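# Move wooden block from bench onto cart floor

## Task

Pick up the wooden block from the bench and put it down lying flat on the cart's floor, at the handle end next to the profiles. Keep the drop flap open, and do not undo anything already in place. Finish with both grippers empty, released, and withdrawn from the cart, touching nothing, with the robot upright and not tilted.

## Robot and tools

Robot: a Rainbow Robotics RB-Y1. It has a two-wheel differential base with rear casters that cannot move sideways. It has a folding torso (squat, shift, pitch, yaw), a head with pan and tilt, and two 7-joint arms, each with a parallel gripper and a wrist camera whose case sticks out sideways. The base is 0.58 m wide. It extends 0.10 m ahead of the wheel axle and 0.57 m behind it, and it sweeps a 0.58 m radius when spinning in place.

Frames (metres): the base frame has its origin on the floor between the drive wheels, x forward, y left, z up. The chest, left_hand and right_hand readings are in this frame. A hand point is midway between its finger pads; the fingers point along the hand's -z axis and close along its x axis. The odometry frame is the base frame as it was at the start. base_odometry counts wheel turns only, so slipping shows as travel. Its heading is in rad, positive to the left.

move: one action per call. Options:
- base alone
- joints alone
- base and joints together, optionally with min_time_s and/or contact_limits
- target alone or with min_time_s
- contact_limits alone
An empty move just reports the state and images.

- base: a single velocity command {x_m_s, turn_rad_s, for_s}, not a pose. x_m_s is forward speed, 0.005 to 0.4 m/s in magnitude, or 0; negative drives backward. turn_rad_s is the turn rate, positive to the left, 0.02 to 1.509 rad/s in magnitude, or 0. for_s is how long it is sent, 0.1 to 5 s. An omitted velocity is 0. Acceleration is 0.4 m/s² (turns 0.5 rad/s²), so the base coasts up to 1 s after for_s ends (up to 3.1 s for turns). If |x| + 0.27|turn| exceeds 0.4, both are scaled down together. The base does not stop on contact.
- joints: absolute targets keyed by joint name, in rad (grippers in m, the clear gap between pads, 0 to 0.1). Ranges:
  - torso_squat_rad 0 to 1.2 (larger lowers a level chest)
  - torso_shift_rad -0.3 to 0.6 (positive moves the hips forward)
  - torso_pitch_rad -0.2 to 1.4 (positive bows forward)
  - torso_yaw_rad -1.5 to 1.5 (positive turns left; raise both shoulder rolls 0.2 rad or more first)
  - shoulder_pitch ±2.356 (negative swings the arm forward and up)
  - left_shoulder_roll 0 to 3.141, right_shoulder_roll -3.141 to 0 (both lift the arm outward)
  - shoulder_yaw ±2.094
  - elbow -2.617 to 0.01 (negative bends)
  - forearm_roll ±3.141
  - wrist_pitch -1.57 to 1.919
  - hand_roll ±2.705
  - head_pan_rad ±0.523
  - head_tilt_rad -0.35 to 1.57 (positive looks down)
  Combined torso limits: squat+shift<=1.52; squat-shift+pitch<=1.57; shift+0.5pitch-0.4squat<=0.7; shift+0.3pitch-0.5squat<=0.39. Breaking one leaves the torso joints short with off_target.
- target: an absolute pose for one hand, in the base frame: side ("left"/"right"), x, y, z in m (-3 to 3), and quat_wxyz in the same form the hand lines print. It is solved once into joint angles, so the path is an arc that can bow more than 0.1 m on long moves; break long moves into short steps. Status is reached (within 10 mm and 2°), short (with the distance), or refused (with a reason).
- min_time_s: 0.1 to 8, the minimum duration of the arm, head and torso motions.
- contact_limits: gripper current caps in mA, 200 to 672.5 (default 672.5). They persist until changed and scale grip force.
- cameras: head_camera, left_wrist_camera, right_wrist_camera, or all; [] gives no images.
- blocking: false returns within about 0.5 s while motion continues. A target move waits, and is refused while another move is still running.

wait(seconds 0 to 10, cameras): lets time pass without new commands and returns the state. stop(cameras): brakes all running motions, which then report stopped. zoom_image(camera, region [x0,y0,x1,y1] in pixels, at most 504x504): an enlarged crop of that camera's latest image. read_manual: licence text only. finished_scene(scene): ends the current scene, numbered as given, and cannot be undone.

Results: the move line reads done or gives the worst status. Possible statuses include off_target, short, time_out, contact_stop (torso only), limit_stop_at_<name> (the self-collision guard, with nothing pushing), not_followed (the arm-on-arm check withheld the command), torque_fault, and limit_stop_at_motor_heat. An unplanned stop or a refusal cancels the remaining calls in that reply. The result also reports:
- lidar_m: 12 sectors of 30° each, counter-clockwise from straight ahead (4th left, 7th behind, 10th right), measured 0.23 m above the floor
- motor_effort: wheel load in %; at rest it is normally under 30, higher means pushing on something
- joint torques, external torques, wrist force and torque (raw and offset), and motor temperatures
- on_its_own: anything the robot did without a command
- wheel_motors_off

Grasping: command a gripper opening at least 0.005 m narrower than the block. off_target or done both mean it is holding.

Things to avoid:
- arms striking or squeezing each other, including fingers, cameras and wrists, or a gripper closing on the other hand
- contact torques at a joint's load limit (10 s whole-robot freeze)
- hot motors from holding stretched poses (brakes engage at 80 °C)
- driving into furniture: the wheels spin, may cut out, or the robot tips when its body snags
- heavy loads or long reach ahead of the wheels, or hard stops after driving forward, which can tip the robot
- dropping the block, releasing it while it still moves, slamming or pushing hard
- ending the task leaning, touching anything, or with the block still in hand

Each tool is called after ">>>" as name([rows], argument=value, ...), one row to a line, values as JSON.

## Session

>>> move()

Scene clock: 0.00 s.
Joint torques (N m): no reading
External joint torques (N m): no reading
Motor temperatures (°C): left_arm=[30 28 31 35 34 32 37] | right_arm=[34 30 31 30 35 36 34]
Wrist force (N): no reading
Wrist torque (N m): no reading
Wrist force, peak (N): no reading
base_odometry: x=+0.000 y=+0.000 heading=+0.000
lidar_m: 0.75 1.03 1.57 4.58 1.52 1.08 1.02 1.07 1.44 3.60 1.10 0.78
base_status: not commanded
joint_positions: torso_squat_rad=+0.350 torso_shift_rad=+0.000 torso_pitch_rad=+0.000 torso_yaw_rad=+0.000 left_shoulder_pitch_rad=+0.037 left_shoulder_roll_rad=+0.004 left_shoulder_yaw_rad=-0.043 left_elbow_rad=-0.196 left_forearm_roll_rad=-0.014 left_wrist_pitch_rad=+0.002 left_hand_roll_rad=+0.027 left_gripper_m=+0.099 right_shoulder_pitch_rad=-0.040 right_shoulder_roll_rad=-0.021 right_shoulder_yaw_rad=-0.018 right_elbow_rad=-0.235 right_forearm_roll_rad=+0.049 right_wrist_pitch_rad=-0.014 right_hand_roll_rad=+0.035 right_gripper_m=+0.099 head_pan_rad=+0.000 head_tilt_rad=+0.400
joint_status: not commanded
wheel_motors_off: 0
motor_effort: left_wheel=+0 right_wheel=+0
chest: x=-0.2280 y=+0.0001 z=+1.2475 quat_wxyz=(+1.000, +0.000, +0.000, +0.000) (m; base frame)
left_hand: x=-0.1598 y=+0.2200 z=+0.5653 quat_wxyz=(+0.997, +0.000, -0.079, -0.009) (m; base frame)
right_hand: x=-0.0823 y=-0.2360 z=+0.5770 quat_wxyz=(+0.989, -0.016, -0.142, +0.041) (m; base frame)
pictures: head_camera, left_wrist_camera, right_wrist_camera
camera_calibration:
left_wrist_camera: T_world_to_cam=[[0.988724, 0.00955725, 0.149443, 0.0708295], [-0.0605519, -0.88722, 0.457355, -0.0439141], [0.13696, -0.461247, -0.876637, 0.69141], [0, 0, 0, 1]] pos_world=[-0.167385, 0.279272, 0.615616]
right_wrist_camera: T_world_to_cam=[[-0.945892, -0.11441, -0.303643, 0.0691098], [-0.245093, 0.865166, 0.437513, -0.0414065], [0.212646, 0.488261, -0.846394, 0.69334], [0, 0, 0, 1]] pos_world=[-0.0922137, -0.2948, 0.62594]

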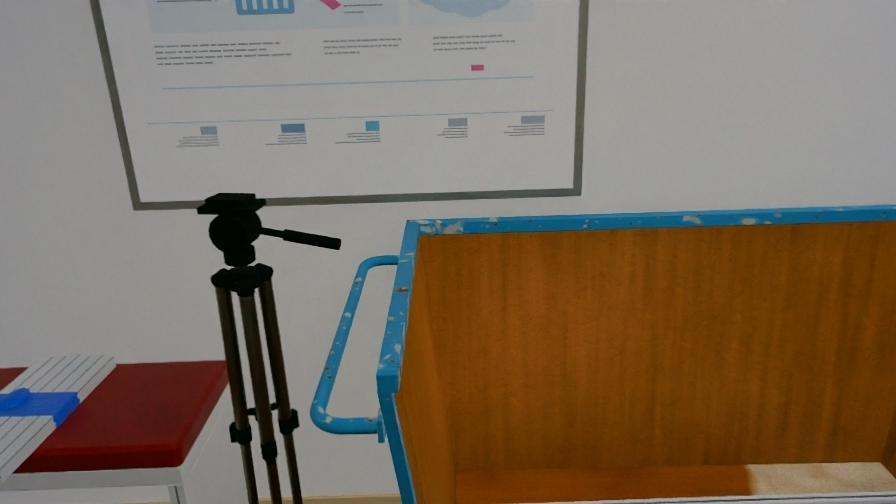

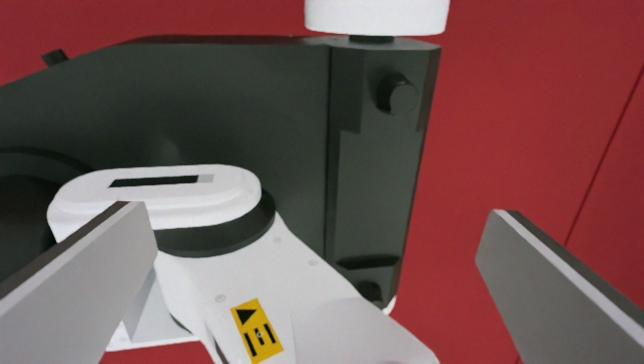

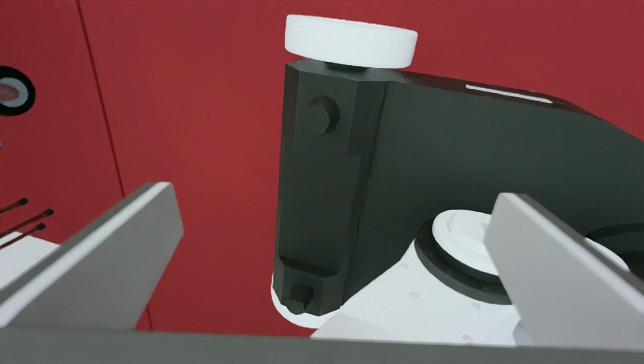

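>>> move(joints={"head_tilt_rad": 0.6, "head_pan_rad": 0.52, "torso_squat_rad": 0.8, "torso_pitch_rad": 0.3}, cameras=["head_camera"])

Scene clock: 3.37 s.
Joint torques (N m): left_arm=[6.14 -0.37 0.71 2.76 -0.11 0 -0.02] | right_arm=[4.82 -0.42 -0.78 2.01 -0.1 0.06 0.04]
External joint torques (N m): left_arm=[-0.63 -0.62 0.68 0.09 -0.1 -0.17 -0.03] | right_arm=[0.28 0.55 -0.61 0.57 -0.09 0.09 0.04]
Motor temperatures (°C): left_arm=[30 28 31 35 34 32 37] | right_arm=[34 30 31 30 35 36 34]
Wrist force (N): left_arm=[1.4 1.1 -7.4] | right_arm=[-0.6 1.0 -5.3]
Wrist torque (N m): left_arm=[-0.29 0.21 0.03] | right_arm=[-0.07 0.04 -0.08]
Wrist force, peak (N): left_arm=[1.8 1.9 -8.2] | right_arm=[-2.9 0.8 -5.4]
move: done
base_odometry: x=+0.000 y=+0.000 heading=+0.000
lidar_m: 0.74 1.02 1.57 4.57 1.51 1.09 1.02 1.08 1.43 3.61 1.10 0.78
base_status: not commanded
joint_positions: torso_squat_rad=+0.800 torso_shift_rad=+0.000 torso_pitch_rad=+0.300 torso_yaw_rad=+0.000 left_shoulder_pitch_rad=+0.037 left_shoulder_roll_rad=+0.004 left_shoulder_yaw_rad=-0.043 left_elbow_rad=-0.196 left_forearm_roll_rad=-0.014 left_wrist_pitch_rad=+0.002 left_hand_roll_rad=+0.027 left_gripper_m=+0.099 right_shoulder_pitch_rad=-0.040 right_shoulder_roll_rad=-0.021 right_shoulder_yaw_rad=-0.018 right_elbow_rad=-0.235 right_forearm_roll_rad=+0.049 right_wrist_pitch_rad=-0.014 right_hand_roll_rad=+0.035 right_gripper_m=+0.099 head_pan_rad=+0.520 head_tilt_rad=+0.600
joint_status: all done
wheel_motors_off: 0
motor_effort: left_wheel=-1(2) right_wheel=+0(2)
chest: x=-0.1366 y=+0.0001 z=+1.0638 quat_wxyz=(+0.989, +0.000, +0.149, +0.000) (m; base frame)
left_hand: x=-0.2730 y=+0.2200 z=+0.3919 quat_wxyz=(+0.997, -0.002, +0.071, -0.009) (m; base frame)
right_hand: x=-0.1955 y=-0.2360 z=+0.3803 quat_wxyz=(+0.999, -0.010, +0.007, +0.043) (m; base frame)
pictures: head_camera
camera_calibration:
head_camera: T_world_to_cam=[[0.466662, -0.866491, -0.177257, 0.24677], [-0.693578, -0.234173, -0.681258, 0.86304], [0.548796, 0.440859, -0.710258, 0.862744], [0, 0, 0, 1]] pos_world=[0.00995716, 0.0355769, 1.24447]

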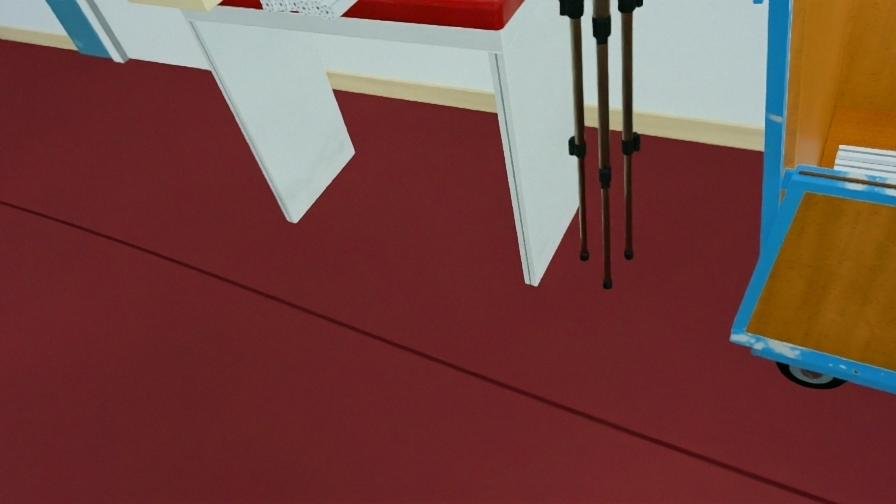

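>>> move(base={"turn_rad_s": 1.0, "for_s": 1.5667}, joints={"head_tilt_rad": 0.5, "head_pan_rad": -0.2}, cameras=[])

>>> move(base={"x_m_s": 0.4, "for_s": 3.3333}, joints={"right_shoulder_pitch_rad": 0.204, "right_shoulder_roll_rad": 0.0, "right_shoulder_yaw_rad": 0.127, "right_elbow_rad": -1.761, "right_forearm_roll_rad": -0.127, "right_wrist_pitch_rad": -0.308, "right_hand_roll_rad": 0.153}, cameras=[])

>>> move(base={"turn_rad_s": -1.0, "for_s": 1.5667}, cameras=["head_camera"])

Scene clock: 10.97 s.
Joint torques (N m): left_arm=[5.63 -0.71 0.8 2.72 0.01 -0.03 -0.05] | right_arm=[4.81 -0.32 -0.76 1.84 -0.24 0.05 -0.05]
External joint torques (N m): left_arm=[-1.15 -0.97 0.77 0.05 0.01 -0.2 -0.06] | right_arm=[0.27 0.64 -0.59 0.4 -0.23 0.08 -0.05]
Motor temperatures (°C): left_arm=[30 28 31 35 34 32 37] | right_arm=[34 30 31 30 35 36 34]
Wrist force (N): left_arm=[1.9 1.8 -7.6] | right_arm=[-0.7 0.5 -4.5]
Wrist torque (N m): left_arm=[-0.36 0.22 0.08] | right_arm=[-0.02 0.02 -0.07]
Wrist force, peak (N): left_arm=[2.1 1.5 -8.6] | right_arm=[-1.0 1.4 -5.8]
move: done
base_odometry: x=+0.000 y=+0.000 heading=+1.227
lidar_m: 1.57 2.58 1.28 1.04 1.03 1.12 1.77 3.83 1.00 0.75 0.74 1.05
base_status: done (sent for 1.57 of 1.57 s)
joint_positions: torso_squat_rad=+0.800 torso_shift_rad=+0.000 torso_pitch_rad=+0.300 torso_yaw_rad=+0.000 left_shoulder_pitch_rad=+0.037 left_shoulder_roll_rad=+0.004 left_shoulder_yaw_rad=-0.043 left_elbow_rad=-0.196 left_forearm_roll_rad=-0.014 left_wrist_pitch_rad=+0.002 left_hand_roll_rad=+0.027 left_gripper_m=+0.099 right_shoulder_pitch_rad=-0.040 right_shoulder_roll_rad=-0.021 right_shoulder_yaw_rad=-0.018 right_elbow_rad=-0.235 right_forearm_roll_rad=+0.049 right_wrist_pitch_rad=-0.014 right_hand_roll_rad=+0.035 right_gripper_m=+0.099 head_pan_rad=-0.200 head_tilt_rad=+0.500
joint_status: all done
wheel_motors_off: 0
motor_effort: left_wheel=+3(31) right_wheel=+19(47)
chest: x=-0.1366 y=+0.0001 z=+1.0638 quat_wxyz=(+0.989, +0.000, +0.149, +0.000) (m; base frame)
left_hand: x=-0.2730 y=+0.2200 z=+0.3919 quat_wxyz=(+0.997, -0.002, +0.071, -0.009) (m; base frame)
right_hand: x=-0.1955 y=-0.2360 z=+0.3802 quat_wxyz=(+0.999, -0.010, +0.007, +0.043) (m; base frame)
pictures: none
No camera images: "cameras" was empty.

Scene clock: 15.83 s.
Joint torques (N m): left_arm=[6.35 -0.83 1.01 2.66 -0.07 -0.06 0.11] | right_arm=[-0.63 2 0.43 -10.04 0.19 -1.98 0.09]
External joint torques (N m): left_arm=[-0.43 -1.08 0.98 -0.01 -0.07 -0.23 0.1] | right_arm=[1.43 1.63 0.29 -0.59 -0.13 -0.09 0.04]
Motor temperatures (°C): left_arm=[30 28 31 35 34 32 37] | right_arm=[34 30 31 30 35 36 34]
Wrist force (N): left_arm=[1.4 0.7 -7.6] | right_arm=[-7.5 0.6 1.2]
Wrist torque (N m): left_arm=[-0.22 0.18 0.06] | right_arm=[-0.13 -0.44 -0.09]
Wrist force, peak (N): left_arm=[2.0 1.9 -8.5] | right_arm=[-7.8 1.1 0.6]
move: done
base_odometry: x=+0.449 y=+1.255 heading=+1.228
lidar_m: 1.73 3.75 1.86 1.51 1.50 1.65 2.58 1.21 0.83 1.06 0.43 1.12
base_status: done (sent for 3.33 of 3.33 s)
joint_positions: torso_squat_rad=+0.800 torso_shift_rad=+0.000 torso_pitch_rad=+0.300 torso_yaw_rad=+0.000 left_shoulder_pitch_rad=+0.037 left_shoulder_roll_rad=+0.004 left_shoulder_yaw_rad=-0.043 left_elbow_rad=-0.196 left_forearm_roll_rad=-0.014 left_wrist_pitch_rad=+0.002 left_hand_roll_rad=+0.027 left_gripper_m=+0.099 right_shoulder_pitch_rad=+0.204 right_shoulder_roll_rad=+0.000 right_shoulder_yaw_rad=+0.127 right_elbow_rad=-1.761 right_forearm_roll_rad=-0.127 right_wrist_pitch_rad=-0.308 right_hand_roll_rad=+0.153 right_gripper_m=+0.099 head_pan_rad=-0.200 head_tilt_rad=+0.500
joint_status: all done
wheel_motors_off: 0
motor_effort: left_wheel=+20(42) right_wheel=-18(52)
chest: x=-0.1365 y=+0.0001 z=+1.0638 quat_wxyz=(+0.989, +0.000, +0.150, +0.000) (m; base frame)
left_hand: x=-0.2730 y=+0.2200 z=+0.3919 quat_wxyz=(+0.997, -0.002, +0.071, -0.009) (m; base frame)
right_hand: x=+0.2497 y=-0.1996 z=+0.7781 quat_wxyz=(+0.706, +0.004, -0.709, +0.003) (m; base frame)
pictures: none
No camera images: "cameras" was empty.

Scene clock: 19.33 s.
Joint torques (N m): left_arm=[6.17 -0.75 0.84 2.68 -0.12 -0.06 -0.08] | right_arm=[-1.51 1.9 0.4 -9.94 0.07 -1.97 0]
External joint torques (N m): left_arm=[-0.62 -1 0.81 0.02 -0.11 -0.23 -0.09] | right_arm=[0.56 1.54 0.26 -0.49 -0.26 -0.07 -0.05]
Motor temperatures (°C): left_arm=[30 28 31 35 34 32 37] | right_arm=[34 30 31 30 35 36 34]
Wrist force (N): left_arm=[1.4 1.5 -8.1] | right_arm=[-7.4 0.9 0.6]
Wrist torque (N m): left_arm=[-0.32 0.18 0.10] | right_arm=[-0.15 -0.41 -0.10]
Wrist force, peak (N): left_arm=[2.2 1.6 -8.3] | right_arm=[-8.1 0.9 0.7]
move: done
base_odometry: x=+0.449 y=+1.255 heading=+0.002
lidar_m: 0.43 1.09 1.44 3.72 2.22 1.58 1.50 1.57 2.10 1.22 0.81 0.94
base_status: done (sent for 1.57 of 1.57 s)
joint_positions: torso_squat_rad=+0.800 torso_shift_rad=+0.000 torso_pitch_rad=+0.300 torso_yaw_rad=+0.000 left_shoulder_pitch_rad=+0.037 left_shoulder_roll_rad=+0.004 left_shoulder_yaw_rad=-0.043 left_elbow_rad=-0.196 left_forearm_roll_rad=-0.014 left_wrist_pitch_rad=+0.002 left_hand_roll_rad=+0.027 left_gripper_m=+0.099 right_shoulder_pitch_rad=+0.204 right_shoulder_roll_rad=+0.000 right_shoulder_yaw_rad=+0.127 right_elbow_rad=-1.761 right_forearm_roll_rad=-0.127 right_wrist_pitch_rad=-0.308 right_hand_roll_rad=+0.153 right_gripper_m=+0.099 head_pan_rad=-0.200 head_tilt_rad=+0.500
joint_status: not commanded
wheel_motors_off: 0
motor_effort: left_wheel=+22(45) right_wheel=-1(48)
chest: x=-0.1365 y=+0.0001 z=+1.0638 quat_wxyz=(+0.989, +0.000, +0.149, +0.000) (m; base frame)
left_hand: x=-0.2730 y=+0.2200 z=+0.3919 quat_wxyz=(+0.997, -0.002, +0.071, -0.009) (m; base frame)
right_hand: x=+0.2497 y=-0.1996 z=+0.7781 quat_wxyz=(+0.706, +0.004, -0.709, +0.003) (m; base frame)
pictures: head_camera
camera_calibration:
head_camera: T_world_to_cam=[[-0.194246, -0.980566, 0.0275547, -0.0461855], [-0.663378, 0.110616, -0.740063, 0.93812], [0.722633, -0.162034, -0.671972, 0.824762], [0, 0, 0, 1]] pos_world=[0.0173566, -0.01542, 1.24976]

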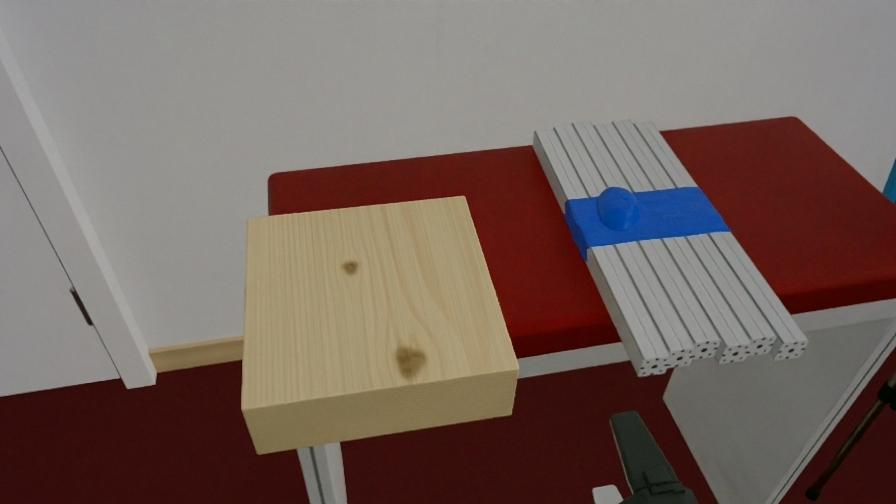

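>>> move(target={"side": "right", "x": 0.28, "y": -0.04, "z": 0.767, "quat_wxyz": [0.7071, 0, -0.7071, 0]}, cameras=["right_wrist_camera"])

>>> move(target={"side": "right", "x": 0.34, "y": -0.04, "z": 0.767, "quat_wxyz": [0.7071, 0, -0.7071, 0]}, cameras=["head_camera", "right_wrist_camera"])

Scene clock: 24.03 s.
Joint torques (N m): left_arm=[5.94 -0.83 0.6 2.64 -0.04 -0.05 -0.05] | right_arm=[-6.94 6.77 0.28 -9.42 1.63 -0.6 -0.29]
External joint torques (N m): left_arm=[-0.84 -1.08 0.58 -0.02 -0.03 -0.23 -0.06] | right_arm=[-0.48 1.31 -0.6 -0.41 0.3 0.14 -0.34]
Motor temperatures (°C): left_arm=[30 28 31 35 34 32 37] | right_arm=[34 30 31 30 35 36 34]
Wrist force (N): left_arm=[1.7 0.8 -7.8] | right_arm=[-7.2 0.8 1.5]
Wrist torque (N m): left_arm=[-0.21 0.25 0.06] | right_arm=[-0.11 -0.41 -0.10]
Wrist force, peak (N): left_arm=[1.7 2.0 -8.4] | right_arm=[-7.9 1.4 1.8]
move: done
base_odometry: x=+0.449 y=+1.255 heading=+0.002
lidar_m: 0.43 1.09 1.41 3.71 2.21 1.58 1.50 1.58 2.10 1.21 0.80 0.94
base_status: not commanded
joint_positions: torso_squat_rad=+0.800 torso_shift_rad=+0.000 torso_pitch_rad=+0.300 torso_yaw_rad=+0.000 left_shoulder_pitch_rad=+0.037 left_shoulder_roll_rad=+0.004 left_shoulder_yaw_rad=-0.043 left_elbow_rad=-0.196 left_forearm_roll_rad=-0.014 left_wrist_pitch_rad=+0.002 left_hand_roll_rad=+0.027 left_gripper_m=+0.099 right_shoulder_pitch_rad=-0.165 right_shoulder_roll_rad=+0.000 right_shoulder_yaw_rad=+0.637 right_elbow_rad=-1.413 right_forearm_roll_rad=-1.177 right_wrist_pitch_rad=-0.753 right_hand_roll_rad=+1.177 right_gripper_m=+0.099 head_pan_rad=-0.200 head_tilt_rad=+0.500
joint_status: all done
wheel_motors_off: 0
motor_effort: left_wheel=+20(22) right_wheel=+2(4)
chest: x=-0.1365 y=+0.0001 z=+1.0638 quat_wxyz=(+0.989, +0.000, +0.149, +0.000) (m; base frame)
left_hand: x=-0.2730 y=+0.2200 z=+0.3919 quat_wxyz=(+0.997, -0.002, +0.071, -0.009) (m; base frame)
right_hand: x=+0.2799 y=-0.0401 z=+0.7669 quat_wxyz=(+0.707, +0.000, -0.707, +0.000) (m; base frame)
right_hand_status: reached (checked arc, planned for 1.0 s): 0 mm and 0.0 deg off.
pictures: right_wrist_camera
camera_calibration:
right_wrist_camera: T_world_to_cam=[[0.0263445, -0.0290936, -0.999229, 0.75646], [-0.507028, 0.861072, -0.0384387, 0.232951], [0.861527, 0.50765, 0.00793325, -0.154714], [0, 0, 0, 1]] pos_world=[0.231474, -0.100039, 0.766058]

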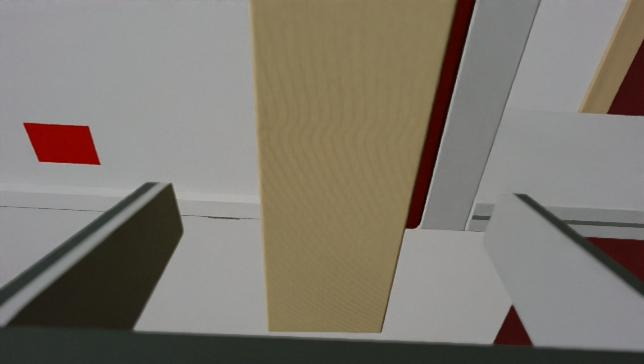

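Scene clock: 24.93 s.
Joint torques (N m): left_arm=[6.08 -0.68 0.71 2.58 -0.05 -0.13 0.05] | right_arm=[-10.2 5.64 -1.2 -9.24 1.13 -0.74 -0.13]
External joint torques (N m): left_arm=[-0.7 -0.93 0.69 -0.09 -0.05 -0.3 0.04] | right_arm=[-0.07 0.97 -1.06 -0.26 -0.19 0.04 -0.18]
Motor temperatures (°C): left_arm=[30 28 31 35 34 32 37] | right_arm=[34 30 31 30 35 36 34]
Wrist force (N): left_arm=[1.6 1.6 -7.3] | right_arm=[-7.2 0.3 0.9]
Wrist torque (N m): left_arm=[-0.36 0.17 0.09] | right_arm=[-0.07 -0.44 -0.12]
Wrist force, peak (N): left_arm=[1.5 1.5 -8.5] | right_arm=[-8.4 0.5 2.3]
move: done
base_odometry: x=+0.449 y=+1.255 heading=+0.002
lidar_m: 0.43 1.09 1.43 3.72 2.22 1.57 1.50 1.57 2.11 1.22 0.81 0.95
base_status: not commanded
joint_positions: torso_squat_rad=+0.800 torso_shift_rad=+0.000 torso_pitch_rad=+0.300 torso_yaw_rad=+0.000 left_shoulder_pitch_rad=+0.037 left_shoulder_roll_rad=+0.004 left_shoulder_yaw_rad=-0.043 left_elbow_rad=-0.196 left_forearm_roll_rad=-0.014 left_wrist_pitch_rad=+0.002 left_hand_roll_rad=+0.027 left_gripper_m=+0.099 right_shoulder_pitch_rad=-0.386 right_shoulder_roll_rad=+0.000 right_shoulder_yaw_rad=+0.580 right_elbow_rad=-1.233 right_forearm_roll_rad=-1.282 right_wrist_pitch_rad=-0.746 right_hand_roll_rad=+1.157 right_gripper_m=+0.099 head_pan_rad=-0.200 head_tilt_rad=+0.500
joint_status: all done
wheel_motors_off: 0
motor_effort: left_wheel=+20(22) right_wheel=+0(3)
chest: x=-0.1365 y=+0.0001 z=+1.0638 quat_wxyz=(+0.989, +0.000, +0.149, +0.000) (m; base frame)
left_hand: x=-0.2730 y=+0.2200 z=+0.3919 quat_wxyz=(+0.997, -0.002, +0.071, -0.009) (m; base frame)
right_hand: x=+0.3400 y=-0.0400 z=+0.7671 quat_wxyz=(+0.707, +0.000, -0.707, +0.000) (m; base frame)
right_hand_status: reached (checked arc, planned for 0.5 s): 0 mm and 0.0 deg off.
pictures: head_camera, right_wrist_camera
camera_calibration:
head_camera: T_world_to_cam=[[-0.194246, -0.980566, 0.0275547, -0.0461855], [-0.663378, 0.110616, -0.740063, 0.93812], [0.722633, -0.162034, -0.671972, 0.824762], [0, 0, 0, 1]] pos_world=[0.0173566, -0.01542, 1.24976]
right_wrist_camera: T_world_to_cam=[[0.0260837, -0.0292466, -0.999232, 0.755241], [-0.506963, 0.86111, -0.0384376, 0.263333], [0.861573, 0.507576, 0.00763401, -0.206335], [0, 0, 0, 1]] pos_world=[0.291573, -0.0999401, 0.766357]

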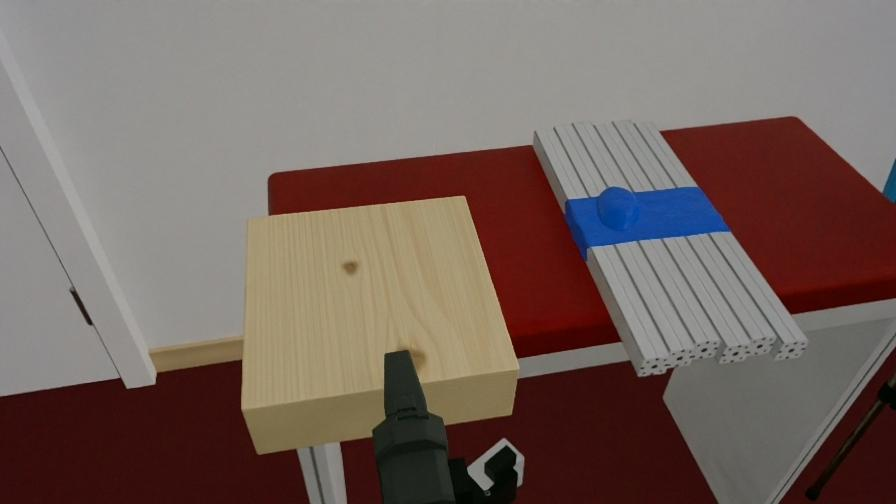

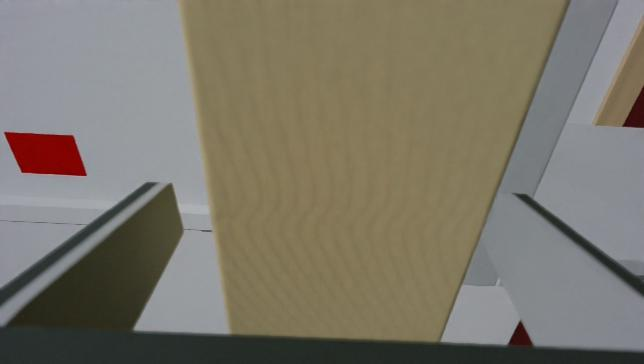

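>>> move(target={"side": "right", "x": 0.38, "y": -0.04, "z": 0.767, "quat_wxyz": [0.7071, 0, -0.7071, 0]}, cameras=["right_wrist_camera"])

>>> move(joints={"right_gripper_m": 0.03}, cameras=[])

>>> move(target={"side": "right", "x": 0.375, "y": -0.08, "z": 0.83, "quat_wxyz": [0.7071, 0, -0.7071, 0]}, min_time_s=1.5, cameras=["head_camera"])

Scene clock: 28.33 s.
Joint torques (N m): left_arm=[6.36 -0.67 0.58 2.66 -0.04 -0.1 0.01] | right_arm=[-12.87 4.93 -1.62 -8.79 1.17 -0.9 0.03]
External joint torques (N m): left_arm=[-0.43 -0.92 0.55 -0.01 -0.04 -0.27 0] | right_arm=[-0.27 1.22 -0.93 -0.01 -0.12 -0.03 -0.02]
Motor temperatures (°C): left_arm=[30 28 31 35 34 32 37] | right_arm=[34 30 31 30 35 36 34]
Wrist force (N): left_arm=[2.0 0.9 -8.0] | right_arm=[-7.4 0.2 1.4]
Wrist torque (N m): left_arm=[-0.23 0.26 0.06] | right_arm=[-0.08 -0.44 -0.09]
Wrist force, peak (N): left_arm=[1.9 1.6 -8.3] | right_arm=[-8.6 0.2 1.3]
move: done
base_odometry: x=+0.449 y=+1.255 heading=+0.002
lidar_m: 0.42 1.08 1.43 3.72 2.22 1.58 1.50 1.57 2.09 1.22 0.81 0.93
base_status: not commanded
joint_positions: torso_squat_rad=+0.800 torso_shift_rad=+0.000 torso_pitch_rad=+0.300 torso_yaw_rad=+0.000 left_shoulder_pitch_rad=+0.037 left_shoulder_roll_rad=+0.004 left_shoulder_yaw_rad=-0.043 left_elbow_rad=-0.196 left_forearm_roll_rad=-0.014 left_wrist_pitch_rad=+0.002 left_hand_roll_rad=+0.027 left_gripper_m=+0.099 right_shoulder_pitch_rad=-0.541 right_shoulder_roll_rad=+0.000 right_shoulder_yaw_rad=+0.548 right_elbow_rad=-1.072 right_forearm_roll_rad=-1.322 right_wrist_pitch_rad=-0.742 right_hand_roll_rad=+1.103 right_gripper_m=+0.099 head_pan_rad=-0.200 head_tilt_rad=+0.500
joint_status: all done
wheel_motors_off: 0
motor_effort: left_wheel=+20(21) right_wheel=+1(3)
chest: x=-0.1365 y=+0.0001 z=+1.0638 quat_wxyz=(+0.989, +0.000, +0.149, +0.000) (m; base frame)
left_hand: x=-0.2730 y=+0.2200 z=+0.3919 quat_wxyz=(+0.997, -0.002, +0.071, -0.009) (m; base frame)
right_hand: x=+0.3797 y=-0.0405 z=+0.7676 quat_wxyz=(+0.708, +0.000, -0.706, +0.001) (m; base frame)
right_hand_status: reached (checked arc, planned for 0.5 s): 1 mm and 0.2 deg off.
pictures: right_wrist_camera
camera_calibration:
right_wrist_camera: T_world_to_cam=[[0.0241, -0.0301513, -0.999255, 0.755463], [-0.507693, 0.86069, -0.0382148, 0.284028], [0.861201, 0.508236, 0.00543501, -0.238359], [0, 0, 0, 1]] pos_world=[0.331267, -0.10054, 0.76705]

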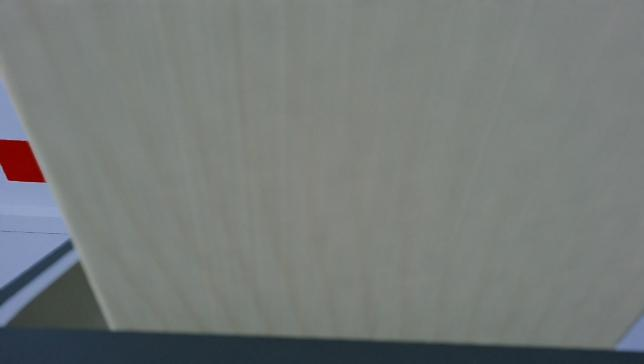

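Scene clock: 29.63 s.
Joint torques (N m): left_arm=[6.27 -0.76 0.79 2.78 -0.02 -0.07 0.01] | right_arm=[-13.03 5.29 -2.08 -9.6 1.3 -1.05 -0.02]
External joint torques (N m): left_arm=[-0.51 -1.01 0.76 0.11 -0.01 -0.24 0.01] | right_arm=[-0.43 1.58 -1.4 -0.82 0.01 -0.19 -0.07]
Motor temperatures (°C): left_arm=[30 28 31 35 34 32 37] | right_arm=[34 30 31 30 35 36 34]
Wrist force (N): left_arm=[2.1 1.7 -7.5] | right_arm=[-9.5 0.2 0.0]
Wrist torque (N m): left_arm=[-0.30 0.26 0.08] | right_arm=[-0.11 -0.84 -0.39]
Wrist force, peak (N): left_arm=[2.3 1.7 -8.0] | right_arm=[-11.0 0.6 1.3]
move: off_target
base_odometry: x=+0.449 y=+1.255 heading=+0.002
lidar_m: 0.43 1.08 1.45 3.72 2.21 1.57 1.51 1.58 2.08 1.22 0.81 0.95
base_status: not commanded
joint_positions: torso_squat_rad=+0.800 torso_shift_rad=+0.000 torso_pitch_rad=+0.300 torso_yaw_rad=+0.000 left_shoulder_pitch_rad=+0.037 left_shoulder_roll_rad=+0.004 left_shoulder_yaw_rad=-0.043 left_elbow_rad=-0.196 left_forearm_roll_rad=-0.014 left_wrist_pitch_rad=+0.002 left_hand_roll_rad=+0.027 left_gripper_m=+0.099 right_shoulder_pitch_rad=-0.541 right_shoulder_roll_rad=+0.000 right_shoulder_yaw_rad=+0.548 right_elbow_rad=-1.072 right_forearm_roll_rad=-1.322 right_wrist_pitch_rad=-0.742 right_hand_roll_rad=+1.103 right_gripper_m=+0.075 head_pan_rad=-0.200 head_tilt_rad=+0.500
joint_status: right_gripper_m off_target (ended at +0.075, target +0.030)
wheel_motors_off: 0
motor_effort: left_wheel=+19(20) right_wheel=+0(2)
chest: x=-0.1365 y=+0.0001 z=+1.0638 quat_wxyz=(+0.989, +0.000, +0.149, +0.000) (m; base frame)
left_hand: x=-0.2730 y=+0.2200 z=+0.3919 quat_wxyz=(+0.997, -0.002, +0.071, -0.009) (m; base frame)
right_hand: x=+0.3797 y=-0.0405 z=+0.7675 quat_wxyz=(+0.708, +0.000, -0.706, +0.001) (m; base frame)
pictures: none
No camera images: "cameras" was empty.

Scene clock: 31.47 s.
Joint torques (N m): left_arm=[5.92 -0.56 0.98 2.69 -0.09 -0.13 0.02] | right_arm=[-22.76 4.87 -2.3 -23.94 4.17 -0.68 -0.42]
External joint torques (N m): left_arm=[-0.88 -0.81 0.95 0.02 -0.08 -0.31 0.01] | right_arm=[-11.9 1.98 -1.82 -14.1 3.08 -0.6 -0.47]
Motor temperatures (°C): left_arm=[30 28 31 35 34 32 37] | right_arm=[34 30 31 31 35 36 34]
Wrist force (N): left_arm=[1.5 1.3 -6.8] | right_arm=[-29.2 1.7 0.6]
Wrist torque (N m): left_arm=[-0.29 0.24 0.09] | right_arm=[-0.12 1.53 0.43]
Wrist force, peak (N): left_arm=[1.6 0.5 -8.2] | right_arm=[-32.7 -0.2 0.4]
move: done
base_odometry: x=+0.449 y=+1.255 heading=+0.002
lidar_m: 0.43 1.09 1.43 3.72 2.23 1.57 1.50 1.57 2.10 1.22 0.81 0.93
base_status: not commanded
joint_positions: torso_squat_rad=+0.800 torso_shift_rad=+0.000 torso_pitch_rad=+0.301 torso_yaw_rad=+0.000 left_shoulder_pitch_rad=+0.037 left_shoulder_roll_rad=+0.004 left_shoulder_yaw_rad=-0.043 left_elbow_rad=-0.196 left_forearm_roll_rad=-0.014 left_wrist_pitch_rad=+0.002 left_hand_roll_rad=+0.027 left_gripper_m=+0.099 right_shoulder_pitch_rad=-0.356 right_shoulder_roll_rad=-0.048 right_shoulder_yaw_rad=+0.427 right_elbow_rad=-1.526 right_forearm_roll_rad=-1.579 right_wrist_pitch_rad=-0.545 right_hand_roll_rad=+1.528 right_gripper_m=+0.074 head_pan_rad=-0.200 head_tilt_rad=+0.500
joint_status: all done
wheel_motors_off: 0
motor_effort: left_wheel=+20(22) right_wheel=-1(3)
chest: x=-0.1362 y=+0.0001 z=+1.0638 quat_wxyz=(+0.989, +0.000, +0.150, +0.000) (m; base frame)
left_hand: x=-0.2732 y=+0.2200 z=+0.3920 quat_wxyz=(+0.997, -0.002, +0.071, -0.009) (m; base frame)
right_hand: x=+0.3743 y=-0.0805 z=+0.8266 quat_wxyz=(+0.708, -0.001, -0.706, +0.000) (m; base frame)
right_hand_status: reached (checked arc, planned for 1.5 s): 3 mm and 0.2 deg off.
pictures: head_camera
camera_calibration:
head_camera: T_world_to_cam=[[-0.194151, -0.980583, 0.027611, -0.0461778], [-0.663811, 0.110604, -0.739676, 0.937837], [0.72226, -0.161938, -0.672396, 0.824945], [0, 0, 0, 1]] pos_world=[0.0177564, -0.0154203, 1.24966]

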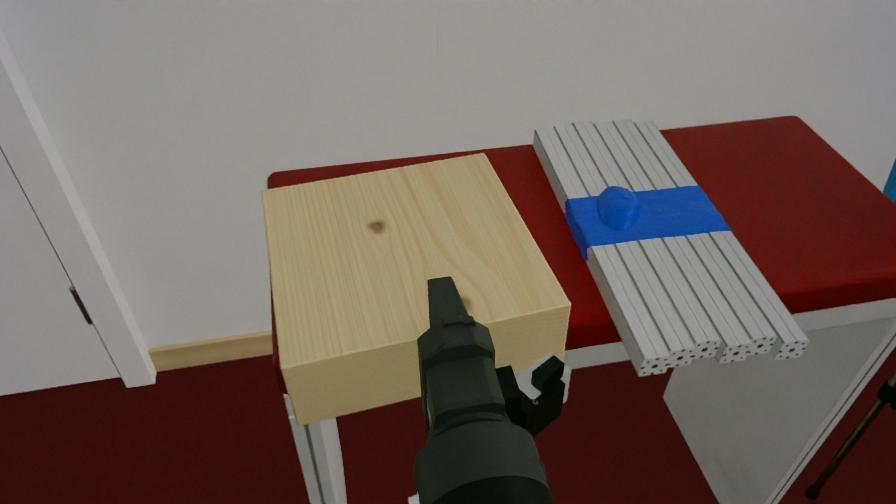

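>>> move(base={"x_m_s": -0.25, "for_s": 2.0}, cameras=["head_camera"])

>>> move(joints={"right_shoulder_pitch_rad": -0.3, "right_shoulder_roll_rad": -0.2, "right_shoulder_yaw_rad": 0.0, "right_elbow_rad": -1.7, "right_forearm_roll_rad": 0.0, "right_wrist_pitch_rad": 1.7, "right_hand_roll_rad": 1.57}, min_time_s=3, cameras=["head_camera"])

>>> move(base={"turn_rad_s": -0.8, "for_s": 1.9667}, cameras=[])

>>> move(base={"x_m_s": 0.35, "for_s": 3.9}, joints={"head_tilt_rad": 0.35, "head_pan_rad": 0.0}, cameras=[])

>>> move(base={"turn_rad_s": 0.8, "for_s": 2.0}, cameras=["head_camera"])

Scene clock: 41.37 s.
Joint torques (N m): left_arm=[5.33 -0.83 0.83 2.8 -0.03 -0.01 0.09] | right_arm=[-23.44 4.76 -2.3 -23.33 4.09 -0.5 -0.48]
External joint torques (N m): left_arm=[-1.47 -1.09 0.81 0.12 -0.02 -0.18 0.09] | right_arm=[-12.57 1.87 -1.82 -13.5 3.01 -0.42 -0.53]
Motor temperatures (°C): left_arm=[30 28 31 35 34 32 37] | right_arm=[34 30 31 32 36 36 34]
Wrist force (N): left_arm=[0.9 1.0 -7.7] | right_arm=[-28.4 1.4 0.3]
Wrist torque (N m): left_arm=[-0.23 0.11 0.07] | right_arm=[-0.21 1.51 0.44]
Wrist force, peak (N): left_arm=[2.1 1.8 -8.5] | right_arm=[-29.8 2.0 -0.1]
move: done
base_odometry: x=-0.051 y=+1.255 heading=+0.001
lidar_m: 0.94 1.57 2.11 4.34 1.47 1.04 0.99 1.05 1.42 3.53 1.42 1.17
base_status: done (sent for 2 of 2 s)
joint_positions: torso_squat_rad=+0.800 torso_shift_rad=+0.000 torso_pitch_rad=+0.301 torso_yaw_rad=+0.000 left_shoulder_pitch_rad=+0.037 left_shoulder_roll_rad=+0.004 left_shoulder_yaw_rad=-0.043 left_elbow_rad=-0.196 left_forearm_roll_rad=-0.014 left_wrist_pitch_rad=+0.002 left_hand_roll_rad=+0.027 left_gripper_m=+0.099 right_shoulder_pitch_rad=-0.356 right_shoulder_roll_rad=-0.048 right_shoulder_yaw_rad=+0.427 right_elbow_rad=-1.526 right_forearm_roll_rad=-1.579 right_wrist_pitch_rad=-0.545 right_hand_roll_rad=+1.528 right_gripper_m=+0.074 head_pan_rad=-0.200 head_tilt_rad=+0.500
joint_status: not commanded
wheel_motors_off: 0
motor_effort: left_wheel=-10(34) right_wheel=+12(37)
chest: x=-0.1362 y=+0.0001 z=+1.0638 quat_wxyz=(+0.989, +0.000, +0.150, +0.000) (m; base frame)
left_hand: x=-0.2733 y=+0.2200 z=+0.3920 quat_wxyz=(+0.997, -0.002, +0.071, -0.009) (m; base frame)
right_hand: x=+0.3743 y=-0.0806 z=+0.8265 quat_wxyz=(+0.708, -0.001, -0.706, +0.000) (m; base frame)
pictures: head_camera
camera_calibration:
head_camera: T_world_to_cam=[[-0.194148, -0.980583, 0.0276385, -0.0461928], [-0.663917, 0.110605, -0.739582, 0.937787], [0.722164, -0.161938, -0.672499, 0.825004], [0, 0, 0, 1]] pos_world=[0.0178563, -0.0154203, 1.24966]

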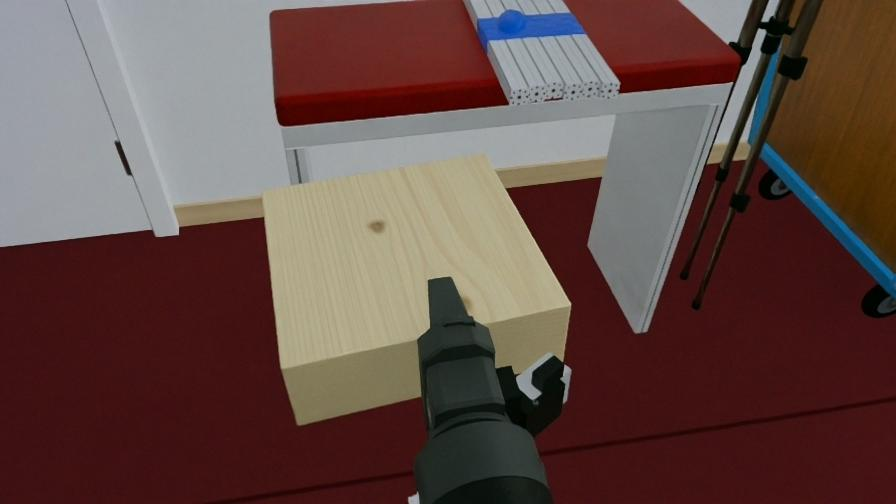

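Scene clock: 44.67 s.
Joint torques (N m): left_arm=[5.28 -0.48 0.57 2.66 -0.04 -0.04 -0.12] | right_arm=[-13.67 -6.12 -3.6 -14.22 1.64 0.75 0.32]
External joint torques (N m): left_arm=[-1.52 -0.74 0.54 -0.01 -0.03 -0.21 -0.13] | right_arm=[-4.61 -2.02 -1.75 -5.92 1.17 0.81 0.33]
Motor temperatures (°C): left_arm=[30 28 31 35 34 32 37] | right_arm=[34 30 31 32 36 36 34]
Wrist force (N): left_arm=[2.3 1.7 -7.7] | right_arm=[4.9 0.1 -26.2]
Wrist torque (N m): left_arm=[-0.34 0.28 0.09] | right_arm=[-0.84 -0.25 -0.21]
Wrist force, peak (N): left_arm=[2.2 1.6 -8.5] | right_arm=[-30.6 3.7 1.2]
move: done
base_odometry: x=-0.051 y=+1.255 heading=+0.001
lidar_m: 0.93 1.56 2.11 4.33 1.49 1.05 1.01 1.06 1.41 3.55 1.39 1.17
base_status: not commanded
joint_positions: torso_squat_rad=+0.800 torso_shift_rad=+0.000 torso_pitch_rad=+0.301 torso_yaw_rad=+0.000 left_shoulder_pitch_rad=+0.037 left_shoulder_roll_rad=+0.004 left_shoulder_yaw_rad=-0.043 left_elbow_rad=-0.196 left_forearm_roll_rad=-0.014 left_wrist_pitch_rad=+0.002 left_hand_roll_rad=+0.027 left_gripper_m=+0.099 right_shoulder_pitch_rad=-0.299 right_shoulder_roll_rad=-0.199 right_shoulder_yaw_rad=+0.000 right_elbow_rad=-1.699 right_forearm_roll_rad=+0.000 right_wrist_pitch_rad=+1.700 right_hand_roll_rad=+1.570 right_gripper_m=+0.074 head_pan_rad=-0.200 head_tilt_rad=+0.500
joint_status: all done
wheel_motors_off: 0
motor_effort: left_wheel=-11(12) right_wheel=+12(14)
chest: x=-0.1362 y=+0.0000 z=+1.0638 quat_wxyz=(+0.989, +0.000, +0.150, +0.000) (m; base frame)
left_hand: x=-0.2732 y=+0.2201 z=+0.3920 quat_wxyz=(+0.997, -0.002, +0.071, -0.009) (m; base frame)
right_hand: x=+0.1745 y=-0.2831 z=+0.6386 quat_wxyz=(+0.667, -0.061, +0.069, +0.739) (m; base frame)
pictures: head_camera
camera_calibration:
head_camera: T_world_to_cam=[[-0.194214, -0.980576, 0.0274005, -0.0461093], [-0.663783, 0.110801, -0.739672, 0.937856], [0.722269, -0.161843, -0.672409, 0.82493], [0, 0, 0, 1]] pos_world=[0.0177564, -0.0156199, 1.24966]

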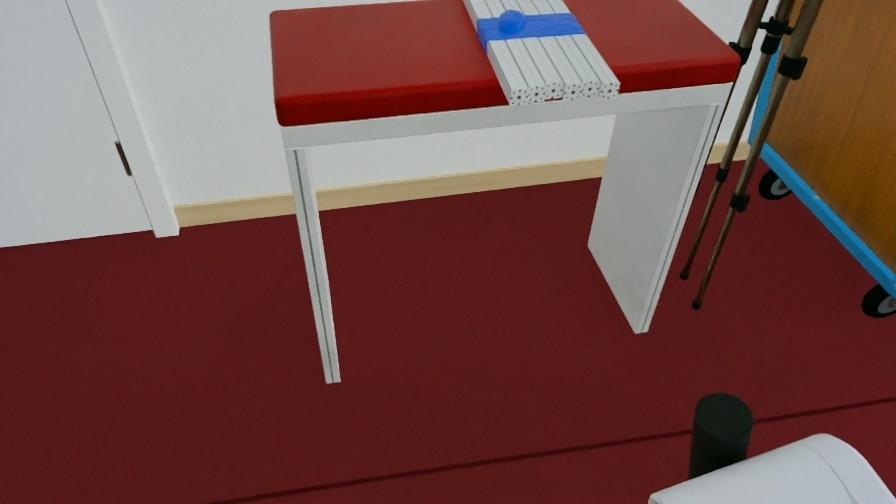

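Scene clock: 48.57 s.
Joint torques (N m): left_arm=[5.79 -0.55 0.76 2.69 -0.08 -0.01 -0.05] | right_arm=[-13.64 -5.82 -3.58 -13.82 1.85 0.91 0.25]
External joint torques (N m): left_arm=[-1.01 -0.81 0.74 0.01 -0.08 -0.18 -0.06] | right_arm=[-4.58 -1.72 -1.74 -5.52 1.33 0.97 0.26]
Motor temperatures (°C): left_arm=[30 28 31 35 34 32 37] | right_arm=[34 30 31 32 36 36 34]
Wrist force (N): left_arm=[1.2 2.1 -7.2] | right_arm=[4.7 0.5 -26.3]
Wrist torque (N m): left_arm=[-0.37 0.20 0.07] | right_arm=[-0.85 -0.33 -0.19]
Wrist force, peak (N): left_arm=[2.2 1.2 -8.4] | right_arm=[4.8 -0.5 -26.9]
move: done
base_odometry: x=-0.051 y=+1.255 heading=-1.572
lidar_m: 3.41 1.40 1.18 0.93 1.57 2.07 4.33 1.51 1.07 1.01 1.04 1.37
base_status: done (sent for 1.97 of 1.97 s)
joint_positions: torso_squat_rad=+0.800 torso_shift_rad=+0.000 torso_pitch_rad=+0.301 torso_yaw_rad=+0.000 left_shoulder_pitch_rad=+0.037 left_shoulder_roll_rad=+0.004 left_shoulder_yaw_rad=-0.043 left_elbow_rad=-0.196 left_forearm_roll_rad=-0.014 left_wrist_pitch_rad=+0.002 left_hand_roll_rad=+0.027 left_gripper_m=+0.099 right_shoulder_pitch_rad=-0.299 right_shoulder_roll_rad=-0.199 right_shoulder_yaw_rad=+0.000 right_elbow_rad=-1.699 right_forearm_roll_rad=+0.000 right_wrist_pitch_rad=+1.700 right_hand_roll_rad=+1.570 right_gripper_m=+0.074 head_pan_rad=-0.200 head_tilt_rad=+0.500
joint_status: not commanded
wheel_motors_off: 0
motor_effort: left_wheel=+18(50) right_wheel=+4(47)
chest: x=-0.1363 y=-0.0001 z=+1.0638 quat_wxyz=(+0.989, +0.000, +0.150, +0.000) (m; base frame)
left_hand: x=-0.2732 y=+0.2201 z=+0.3920 quat_wxyz=(+0.997, -0.002, +0.071, -0.009) (m; base frame)
right_hand: x=+0.1746 y=-0.2831 z=+0.6386 quat_wxyz=(+0.667, -0.061, +0.068, +0.739) (m; base frame)
pictures: none
No camera images: "cameras" was empty.

Scene clock: 53.67 s.
Joint torques (N m): left_arm=[6.33 -0.6 0.75 2.78 0 -0.03 0.02] | right_arm=[-13.52 -5.76 -3.44 -13.74 1.88 1.14 0.15]
External joint torques (N m): left_arm=[-0.47 -0.86 0.72 0.11 0 -0.21 0.01] | right_arm=[-4.45 -1.66 -1.6 -5.44 1.35 1.19 0.15]
Motor temperatures (°C): left_arm=[30 28 31 35 34 32 37] | right_arm=[34 30 31 32 36 36 34]
Wrist force (N): left_arm=[1.8 1.0 -7.7] | right_arm=[4.6 -0.2 -26.2]
Wrist torque (N m): left_arm=[-0.28 0.28 0.10] | right_arm=[-0.85 -0.34 -0.17]
Wrist force, peak (N): left_arm=[1.9 1.4 -8.6] | right_arm=[4.3 -0.3 -27.1]
move: done
base_odometry: x=-0.054 y=-0.110 heading=-1.572
lidar_m: 3.19 1.23 0.87 0.82 0.85 1.69 4.47 1.43 1.00 0.95 0.96 1.29
base_status: done (sent for 3.9 of 3.9 s)
joint_positions: torso_squat_rad=+0.800 torso_shift_rad=+0.000 torso_pitch_rad=+0.301 torso_yaw_rad=+0.000 left_shoulder_pitch_rad=+0.037 left_shoulder_roll_rad=+0.004 left_shoulder_yaw_rad=-0.043 left_elbow_rad=-0.196 left_forearm_roll_rad=-0.014 left_wrist_pitch_rad=+0.002 left_hand_roll_rad=+0.027 left_gripper_m=+0.099 right_shoulder_pitch_rad=-0.299 right_shoulder_roll_rad=-0.199 right_shoulder_yaw_rad=+0.000 right_elbow_rad=-1.699 right_forearm_roll_rad=+0.000 right_wrist_pitch_rad=+1.700 right_hand_roll_rad=+1.570 right_gripper_m=+0.074 head_pan_rad=+0.000 head_tilt_rad=+0.350
joint_status: all done
wheel_motors_off: 0
motor_effort: left_wheel=+1(50) right_wheel=-2(41)
chest: x=-0.1363 y=-0.0001 z=+1.0638 quat_wxyz=(+0.989, +0.000, +0.150, +0.000) (m; base frame)
left_hand: x=-0.2730 y=+0.2201 z=+0.3920 quat_wxyz=(+0.997, -0.002, +0.071, -0.009) (m; base frame)
right_hand: x=+0.1746 y=-0.2831 z=+0.6386 quat_wxyz=(+0.667, -0.061, +0.068, +0.739) (m; base frame)
pictures: none
No camera images: "cameras" was empty.

Scene clock: 57.60 s.
Joint torques (N m): left_arm=[6.21 -0.92 0.37 2.63 -0.09 -0.09 -0.05] | right_arm=[-13.85 -5.92 -3.67 -13.75 1.89 1.05 0.32]
External joint torques (N m): left_arm=[-0.58 -1.19 0.34 -0.04 -0.09 -0.27 -0.05] | right_arm=[-4.78 -1.81 -1.83 -5.45 1.37 1.1 0.33]
Motor temperatures (°C): left_arm=[30 28 31 35 34 32 37] | right_arm=[34 30 31 32 36 36 34]
Wrist force (N): left_arm=[1.0 1.3 -7.6] | right_arm=[4.4 0.1 -26.1]
Wrist torque (N m): left_arm=[-0.30 0.15 0.10] | right_arm=[-0.87 -0.30 -0.19]
Wrist force, peak (N): left_arm=[1.6 1.4 -8.7] | right_arm=[4.9 0.1 -27.0]
move: done
base_odometry: x=-0.054 y=-0.110 heading=+0.027
lidar_m: 0.81 1.18 1.70 3.75 1.35 0.98 0.94 1.01 1.37 3.67 1.18 0.87
base_status: done (sent for 2 of 2 s)
joint_positions: torso_squat_rad=+0.800 torso_shift_rad=+0.000 torso_pitch_rad=+0.301 torso_yaw_rad=+0.000 left_shoulder_pitch_rad=+0.037 left_shoulder_roll_rad=+0.004 left_shoulder_yaw_rad=-0.043 left_elbow_rad=-0.196 left_forearm_roll_rad=-0.014 left_wrist_pitch_rad=+0.002 left_hand_roll_rad=+0.027 left_gripper_m=+0.099 right_shoulder_pitch_rad=-0.299 right_shoulder_roll_rad=-0.199 right_shoulder_yaw_rad=+0.000 right_elbow_rad=-1.699 right_forearm_roll_rad=+0.000 right_wrist_pitch_rad=+1.700 right_hand_roll_rad=+1.570 right_gripper_m=+0.074 head_pan_rad=+0.000 head_tilt_rad=+0.350
joint_status: not commanded
wheel_motors_off: 0
motor_effort: left_wheel=+2(43) right_wheel=+18(41)
chest: x=-0.1363 y=-0.0001 z=+1.0638 quat_wxyz=(+0.989, +0.000, +0.150, +0.000) (m; base frame)
left_hand: x=-0.2731 y=+0.2201 z=+0.3920 quat_wxyz=(+0.997, -0.002, +0.071, -0.009) (m; base frame)
right_hand: x=+0.1745 y=-0.2831 z=+0.6386 quat_wxyz=(+0.667, -0.061, +0.068, +0.739) (m; base frame)
pictures: head_camera
camera_calibration:
head_camera: T_world_to_cam=[[0.000245234, -0.999493, -0.0318497, 0.03869], [-0.559225, 0.0262669, -0.8286, 1.05469], [0.829016, 0.0180143, -0.558934, 0.689319], [0, 0, 0, 1]] pos_world=[0.0183433, -0.0014507, 1.26043]

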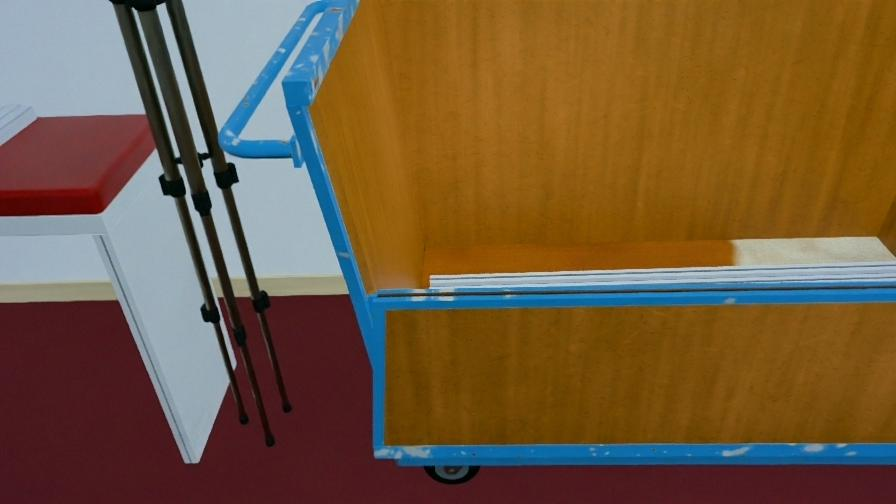

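>>> move(joints={"left_shoulder_roll_rad": 0.35, "torso_squat_rad": 0.3}, cameras=[])

>>> move(joints={"torso_squat_rad": 0.0, "torso_pitch_rad": 0.95, "torso_yaw_rad": 0.4, "head_tilt_rad": 0.2, "head_pan_rad": -0.3, "right_shoulder_pitch_rad": -0.646, "right_shoulder_roll_rad": -0.828, "right_shoulder_yaw_rad": -0.713, "right_elbow_rad": -2.314, "right_forearm_roll_rad": -1.399, "right_wrist_pitch_rad": 1.918, "right_hand_roll_rad": 0.857}, min_time_s=2.5, cameras=["head_camera"])

Scene clock: 62.30 s.
Joint torques (N m): left_arm=[6.82 7.03 1.61 2.95 -0.01 -0.01 0.06] | right_arm=[-13.37 -6.24 -3.67 -13.92 1.78 0.98 0.21]
External joint torques (N m): left_arm=[-0.54 -2.52 0.76 0.07 -0.04 -0.25 0.04] | right_arm=[-4.3 -2.14 -1.82 -5.62 1.26 1.04 0.22]
Motor temperatures (°C): left_arm=[30 28 31 35 34 32 37] | right_arm=[34 30 31 32 36 36 34]
Wrist force (N): left_arm=[2.0 -1.0 -6.7] | right_arm=[4.6 0.4 -26.4]
Wrist torque (N m): left_arm=[-0.15 0.26 0.10] | right_arm=[-0.87 -0.33 -0.20]
Wrist force, peak (N): left_arm=[2.2 1.4 -8.3] | right_arm=[4.9 -0.5 -27.8]
move: done
base_odometry: x=-0.054 y=-0.110 heading=+0.027
lidar_m: 0.83 1.19 1.68 3.79 1.35 0.97 0.94 0.99 1.36 3.67 1.19 0.86
base_status: not commanded
joint_positions: torso_squat_rad=+0.300 torso_shift_rad=+0.000 torso_pitch_rad=+0.301 torso_yaw_rad=+0.000 left_shoulder_pitch_rad=+0.037 left_shoulder_roll_rad=+0.350 left_shoulder_yaw_rad=-0.043 left_elbow_rad=-0.196 left_forearm_roll_rad=-0.014 left_wrist_pitch_rad=+0.002 left_hand_roll_rad=+0.027 left_gripper_m=+0.099 right_shoulder_pitch_rad=-0.299 right_shoulder_roll_rad=-0.199 right_shoulder_yaw_rad=+0.000 right_elbow_rad=-1.699 right_forearm_roll_rad=+0.000 right_wrist_pitch_rad=+1.700 right_hand_roll_rad=+1.570 right_gripper_m=+0.074 head_pan_rad=+0.000 head_tilt_rad=+0.350
joint_status: all done
wheel_motors_off: 0
motor_effort: left_wheel=+2(3) right_wheel=+22(23)
chest: x=-0.1362 y=-0.0001 z=+1.2448 quat_wxyz=(+0.989, +0.000, +0.150, +0.000) (m; base frame)
left_hand: x=-0.2615 y=+0.4779 z=+0.6164 quat_wxyz=(+0.982, +0.165, +0.073, -0.054) (m; base frame)
right_hand: x=+0.1746 y=-0.2831 z=+0.8196 quat_wxyz=(+0.667, -0.061, +0.068, +0.739) (m; base frame)
pictures: none
No camera images: "cameras" was empty.

Scene clock: 65.27 s.
Joint torques (N m): left_arm=[19.39 11.71 2.08 8.07 -0.06 1.16 0.06] | right_arm=[-12.01 -10.71 -7.33 -9.79 -4.64 -3.54 -0.54]
External joint torques (N m): left_arm=[-1.81 -2.72 0.79 -0.03 -0.1 -0.18 0.02] | right_arm=[-7.05 -1.53 -3.73 -3.81 -3.76 -2.59 -0.57]
Motor temperatures (°C): left_arm=[31 28 31 35 34 32 37] | right_arm=[34 30 31 32 36 36 34]
Wrist force (N): left_arm=[5.1 -1.4 -4.8] | right_arm=[-19.2 1.1 -19.1]
Wrist torque (N m): left_arm=[-0.14 0.44 0.07] | right_arm=[-0.56 1.14 0.29]
Wrist force, peak (N): left_arm=[4.4 -2.2 -7.1] | right_arm=[-19.8 0.2 -20.6]
move: done
base_odometry: x=-0.054 y=-0.110 heading=+0.027
lidar_m: 0.83 1.18 1.69 3.78 1.36 0.97 0.94 1.01 1.35 3.65 1.18 0.87
base_status: not commanded
joint_positions: torso_squat_rad=+0.000 torso_shift_rad=+0.000 torso_pitch_rad=+0.951 torso_yaw_rad=+0.400 left_shoulder_pitch_rad=+0.037 left_shoulder_roll_rad=+0.350 left_shoulder_yaw_rad=-0.043 left_elbow_rad=-0.196 left_forearm_roll_rad=-0.014 left_wrist_pitch_rad=+0.002 left_hand_roll_rad=+0.027 left_gripper_m=+0.099 right_shoulder_pitch_rad=-0.644 right_shoulder_roll_rad=-0.828 right_shoulder_yaw_rad=-0.712 right_elbow_rad=-2.313 right_forearm_roll_rad=-1.398 right_wrist_pitch_rad=+1.919 right_hand_roll_rad=+0.857 right_gripper_m=+0.074 head_pan_rad=-0.300 head_tilt_rad=+0.200
joint_status: all done
wheel_motors_off: 0
motor_effort: left_wheel=+0(3) right_wheel=+21(24)
chest: x=+0.0242 y=+0.0000 z=+1.1602 quat_wxyz=(+0.871, +0.091, +0.449, +0.177) (m; base frame)
left_hand: x=-0.5673 y=+0.4659 z=+0.8917 quat_wxyz=(+0.879, +0.239, +0.409, +0.066) (m; base frame)
right_hand: x=+0.3796 y=-0.1199 z=+0.8786 quat_wxyz=(+0.654, +0.272, -0.269, +0.652) (m; base frame)
pictures: head_camera
camera_calibration:
head_camera: T_world_to_cam=[[0.0429391, -0.9931, -0.109123, 0.136465], [-0.889355, 0.0117695, -0.457067, 0.80418], [0.455197, 0.116675, -0.882713, 0.965884], [0, 0, 0, 1]] pos_world=[0.269673, 0.013364, 1.23505]

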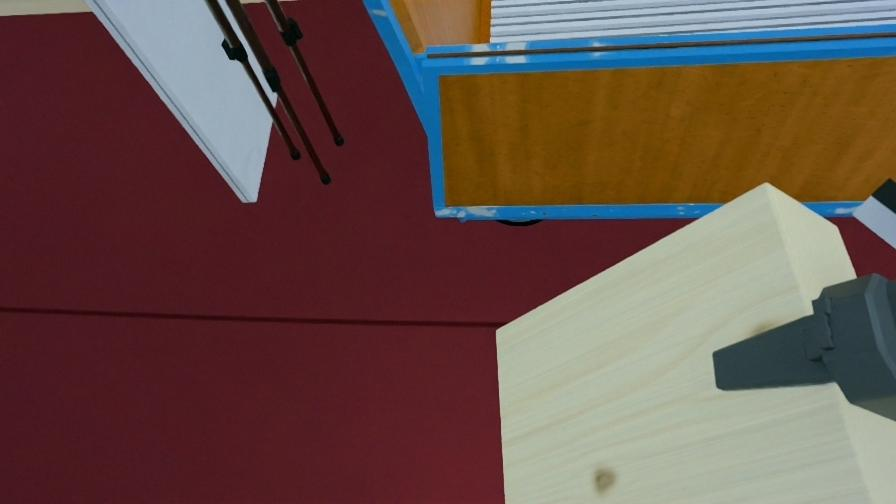

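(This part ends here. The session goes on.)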